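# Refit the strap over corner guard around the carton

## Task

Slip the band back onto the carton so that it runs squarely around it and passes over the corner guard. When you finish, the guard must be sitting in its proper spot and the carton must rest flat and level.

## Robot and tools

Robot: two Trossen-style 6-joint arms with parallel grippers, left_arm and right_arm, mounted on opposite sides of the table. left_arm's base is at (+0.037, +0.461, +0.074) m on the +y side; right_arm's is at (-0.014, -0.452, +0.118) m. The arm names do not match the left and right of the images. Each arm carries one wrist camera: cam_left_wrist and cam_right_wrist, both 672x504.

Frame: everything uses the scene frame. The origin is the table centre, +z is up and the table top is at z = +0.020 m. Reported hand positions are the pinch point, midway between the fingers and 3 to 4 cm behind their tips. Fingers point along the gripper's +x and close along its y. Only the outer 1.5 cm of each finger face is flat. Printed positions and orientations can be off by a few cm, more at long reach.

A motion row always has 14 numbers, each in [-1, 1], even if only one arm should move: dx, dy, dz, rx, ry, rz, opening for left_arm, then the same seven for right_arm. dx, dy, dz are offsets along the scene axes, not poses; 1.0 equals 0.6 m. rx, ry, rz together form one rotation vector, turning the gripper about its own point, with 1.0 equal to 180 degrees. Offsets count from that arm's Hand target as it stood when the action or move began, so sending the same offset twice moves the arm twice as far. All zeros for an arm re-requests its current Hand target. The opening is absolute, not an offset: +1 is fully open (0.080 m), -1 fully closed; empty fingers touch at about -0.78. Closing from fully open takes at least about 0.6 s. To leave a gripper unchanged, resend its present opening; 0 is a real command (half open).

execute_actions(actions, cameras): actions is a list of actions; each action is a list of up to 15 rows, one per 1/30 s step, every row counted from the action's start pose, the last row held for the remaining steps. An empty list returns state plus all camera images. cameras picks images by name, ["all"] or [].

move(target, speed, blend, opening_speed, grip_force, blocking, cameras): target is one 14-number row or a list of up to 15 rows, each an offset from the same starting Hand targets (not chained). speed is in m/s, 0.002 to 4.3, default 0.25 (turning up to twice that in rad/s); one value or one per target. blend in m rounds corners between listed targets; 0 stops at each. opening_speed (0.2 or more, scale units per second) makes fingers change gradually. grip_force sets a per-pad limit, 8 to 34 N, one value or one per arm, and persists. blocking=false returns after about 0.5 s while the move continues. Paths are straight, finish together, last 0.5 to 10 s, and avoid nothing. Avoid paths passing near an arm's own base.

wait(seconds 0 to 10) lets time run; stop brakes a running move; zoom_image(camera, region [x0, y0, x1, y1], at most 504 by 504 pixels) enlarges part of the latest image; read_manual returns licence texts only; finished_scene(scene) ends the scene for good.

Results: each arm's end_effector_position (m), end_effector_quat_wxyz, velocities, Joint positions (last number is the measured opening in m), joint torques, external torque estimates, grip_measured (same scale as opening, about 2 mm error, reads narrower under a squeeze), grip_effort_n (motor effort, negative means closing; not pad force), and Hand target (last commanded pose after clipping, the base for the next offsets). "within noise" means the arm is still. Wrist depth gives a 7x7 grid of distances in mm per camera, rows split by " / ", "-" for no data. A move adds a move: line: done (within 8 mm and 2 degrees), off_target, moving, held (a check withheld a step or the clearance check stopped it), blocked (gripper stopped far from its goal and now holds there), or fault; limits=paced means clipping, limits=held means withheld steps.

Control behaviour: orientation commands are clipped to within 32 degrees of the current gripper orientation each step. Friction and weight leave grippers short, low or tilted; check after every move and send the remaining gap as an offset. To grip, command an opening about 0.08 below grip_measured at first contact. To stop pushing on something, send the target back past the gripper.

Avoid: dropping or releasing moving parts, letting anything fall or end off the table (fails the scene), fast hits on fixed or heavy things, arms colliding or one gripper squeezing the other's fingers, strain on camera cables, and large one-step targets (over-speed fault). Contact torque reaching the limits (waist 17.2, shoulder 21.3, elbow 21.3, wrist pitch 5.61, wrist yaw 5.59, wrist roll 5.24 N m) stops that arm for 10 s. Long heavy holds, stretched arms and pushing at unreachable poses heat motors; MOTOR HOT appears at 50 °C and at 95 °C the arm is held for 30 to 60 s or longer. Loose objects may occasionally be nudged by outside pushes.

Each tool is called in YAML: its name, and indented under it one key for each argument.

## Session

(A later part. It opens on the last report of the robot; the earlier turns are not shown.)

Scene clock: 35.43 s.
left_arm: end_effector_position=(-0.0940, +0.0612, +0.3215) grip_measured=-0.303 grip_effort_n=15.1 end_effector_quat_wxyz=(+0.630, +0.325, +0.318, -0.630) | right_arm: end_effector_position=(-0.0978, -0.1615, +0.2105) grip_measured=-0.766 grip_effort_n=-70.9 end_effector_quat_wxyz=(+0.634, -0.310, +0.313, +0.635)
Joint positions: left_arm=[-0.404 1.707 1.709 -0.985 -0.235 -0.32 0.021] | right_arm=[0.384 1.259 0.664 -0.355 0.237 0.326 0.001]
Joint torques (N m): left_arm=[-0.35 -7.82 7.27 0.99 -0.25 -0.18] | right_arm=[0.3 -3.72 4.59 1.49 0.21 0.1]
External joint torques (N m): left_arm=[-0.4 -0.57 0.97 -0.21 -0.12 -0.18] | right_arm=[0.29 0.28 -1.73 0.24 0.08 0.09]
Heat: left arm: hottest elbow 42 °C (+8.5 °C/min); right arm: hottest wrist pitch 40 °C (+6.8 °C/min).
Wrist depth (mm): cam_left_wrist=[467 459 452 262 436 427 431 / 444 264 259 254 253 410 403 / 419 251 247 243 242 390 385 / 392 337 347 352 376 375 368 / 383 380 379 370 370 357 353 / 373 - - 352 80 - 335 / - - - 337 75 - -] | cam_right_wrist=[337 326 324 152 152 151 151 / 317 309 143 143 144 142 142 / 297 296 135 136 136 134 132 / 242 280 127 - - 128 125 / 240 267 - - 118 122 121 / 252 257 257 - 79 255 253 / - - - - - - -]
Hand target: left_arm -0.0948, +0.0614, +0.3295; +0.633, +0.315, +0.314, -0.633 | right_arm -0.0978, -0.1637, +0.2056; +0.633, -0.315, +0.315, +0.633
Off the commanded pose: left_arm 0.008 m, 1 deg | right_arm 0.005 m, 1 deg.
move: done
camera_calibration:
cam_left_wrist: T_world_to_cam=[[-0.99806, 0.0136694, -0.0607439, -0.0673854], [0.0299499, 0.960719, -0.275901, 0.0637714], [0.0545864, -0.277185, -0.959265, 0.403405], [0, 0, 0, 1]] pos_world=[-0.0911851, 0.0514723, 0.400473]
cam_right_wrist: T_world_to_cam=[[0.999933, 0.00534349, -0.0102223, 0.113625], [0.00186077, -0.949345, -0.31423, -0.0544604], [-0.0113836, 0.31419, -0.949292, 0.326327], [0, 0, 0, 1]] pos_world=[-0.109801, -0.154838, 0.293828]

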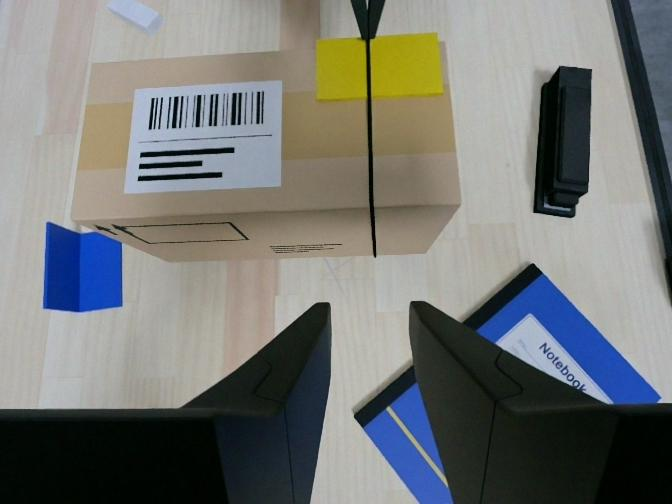

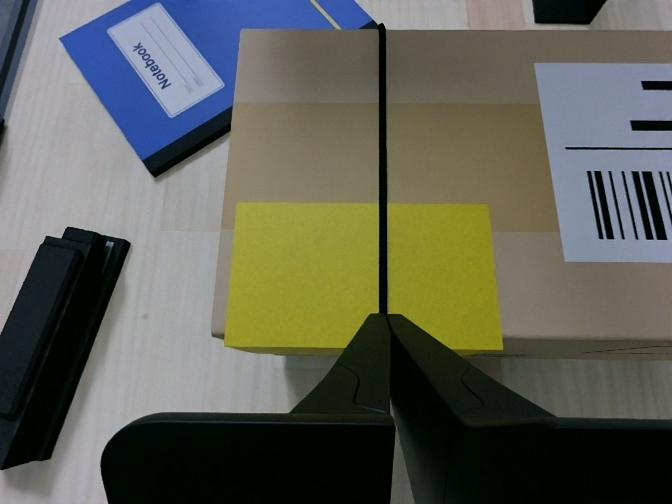

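move:
  target:
    - [0,0,0,0,0,0,-0.3,0,0,0.003,0,0,0,-0.5]
    - [0,0,0,0,0,0,-0.3,0,-0.035,0.05,0,0,0,-0.5]
    - [0,0,0,0,0,0,-0.3,0.0,-0.16,0.24,0,0,0,-0.5]
  speed: [0.06,0.06,0.2]
  blend: [0,0.01,0]
  cameras: ["all"]

zoom_image:
  camera: "cam_left_wrist"
  region: [270, 20, 490, 280]

zoom_image:
  camera: "cam_right_wrist"
  region: [220, 100, 520, 340]

Scene clock: 38.30 s.
left_arm: end_effector_position=(-0.0940, +0.0612, +0.3215) grip_measured=-0.303 grip_effort_n=15.1 end_effector_quat_wxyz=(+0.630, +0.325, +0.318, -0.630) | right_arm: end_effector_position=(-0.0970, -0.2606, +0.3446) grip_measured=-0.502 grip_effort_n=14.2 end_effector_quat_wxyz=(+0.632, -0.321, +0.316, +0.631)
Joint positions: left_arm=[-0.404 1.707 1.709 -0.985 -0.235 -0.32 0.021] | right_arm=[0.675 0.935 1.064 -1.185 0.392 0.583 0.012]
Joint torques (N m): left_arm=[-0.33 -7.82 7.26 1 -0.25 -0.17] | right_arm=[0.26 -1.95 6.98 0.93 0.36 0.1]
External joint torques (N m): left_arm=[-0.28 -0.42 0.9 -0.2 -0.12 -0.18] | right_arm=[0.25 -0.44 0.91 -0.17 0.13 0.1]
Heat: left arm: hottest elbow 42 °C (+7.8 °C/min); right arm: hottest wrist pitch 40 °C (+6.3 °C/min).
Wrist depth (mm): cam_left_wrist=[468 460 450 443 432 428 429 / 442 263 260 254 251 410 405 / 425 251 248 244 242 390 385 / 386 336 344 353 375 376 370 / 383 382 379 370 367 - 357 / 373 - - 352 80 - - / - - - 339 75 - -] | cam_right_wrist=[1479 504 494 495 500 494 494 / 1499 466 489 299 299 299 461 / 1320 441 440 - 285 283 290 / 400 417 419 412 379 377 424 / 1193 393 398 403 402 403 402 / 382 386 - - 80 387 386 / - - - - - - -]
Hand target: left_arm -0.0948, +0.0614, +0.3295; +0.633, +0.315, +0.314, -0.633 | right_arm -0.0978, -0.2598, +0.3496; +0.633, -0.314, +0.315, +0.633
Off the commanded pose: left_arm 0.008 m, 1 deg | right_arm 0.005 m, 1 deg.
move: done
camera_calibration:
cam_left_wrist: T_world_to_cam=[[-0.99806, 0.0136694, -0.0607439, -0.0673854], [0.0299499, 0.960719, -0.275901, 0.0637714], [0.0545864, -0.277185, -0.959265, 0.403405], [0, 0, 0, 1]] pos_world=[-0.0911851, 0.0514723, 0.400473]
cam_right_wrist: T_world_to_cam=[[0.999975, 0.00688775, 0.0012924, 0.111142], [0.00696382, -0.955969, -0.293386, -0.114763], [-0.000785282, 0.293388, -0.955993, 0.482773], [0, 0, 0, 1]] pos_world=[-0.109961, -0.252115, 0.427714]

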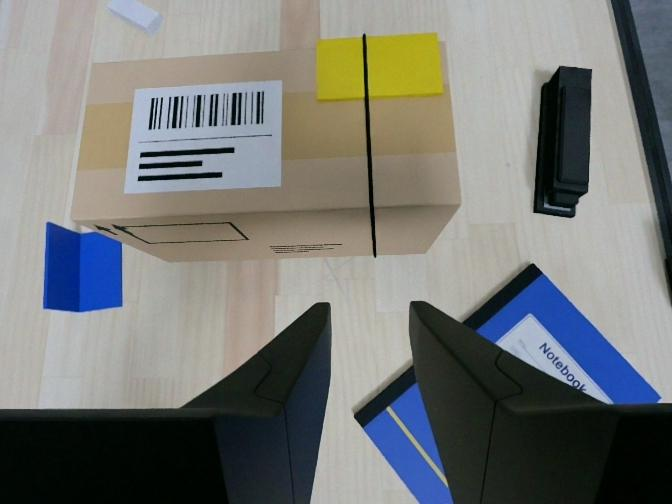

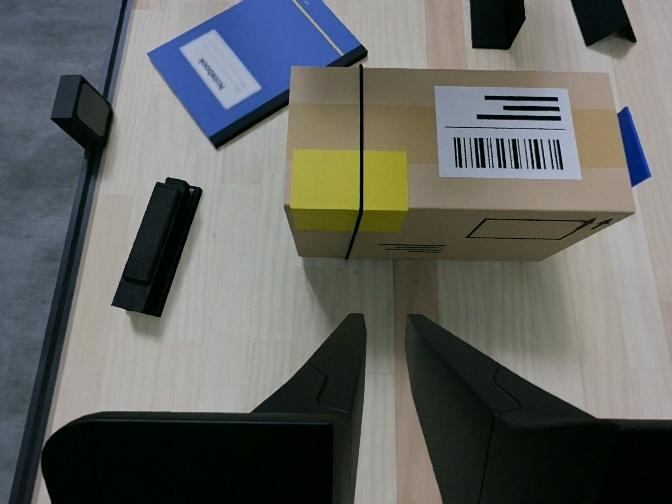

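Scaled by 1.938 from the camera's 672x504 image, which has a finer 960x720 frame.

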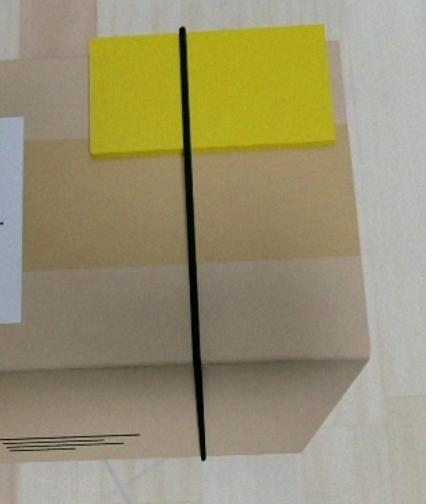

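Scaled by 1.680 from the camera's 672x504 image, which has a finer 960x720 frame.

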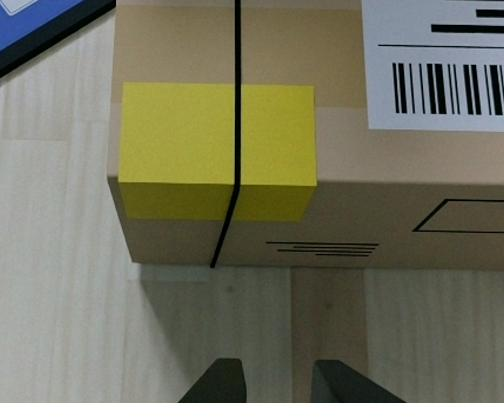

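finished_scene:
  scene: 1

The scene is finished: the task was done.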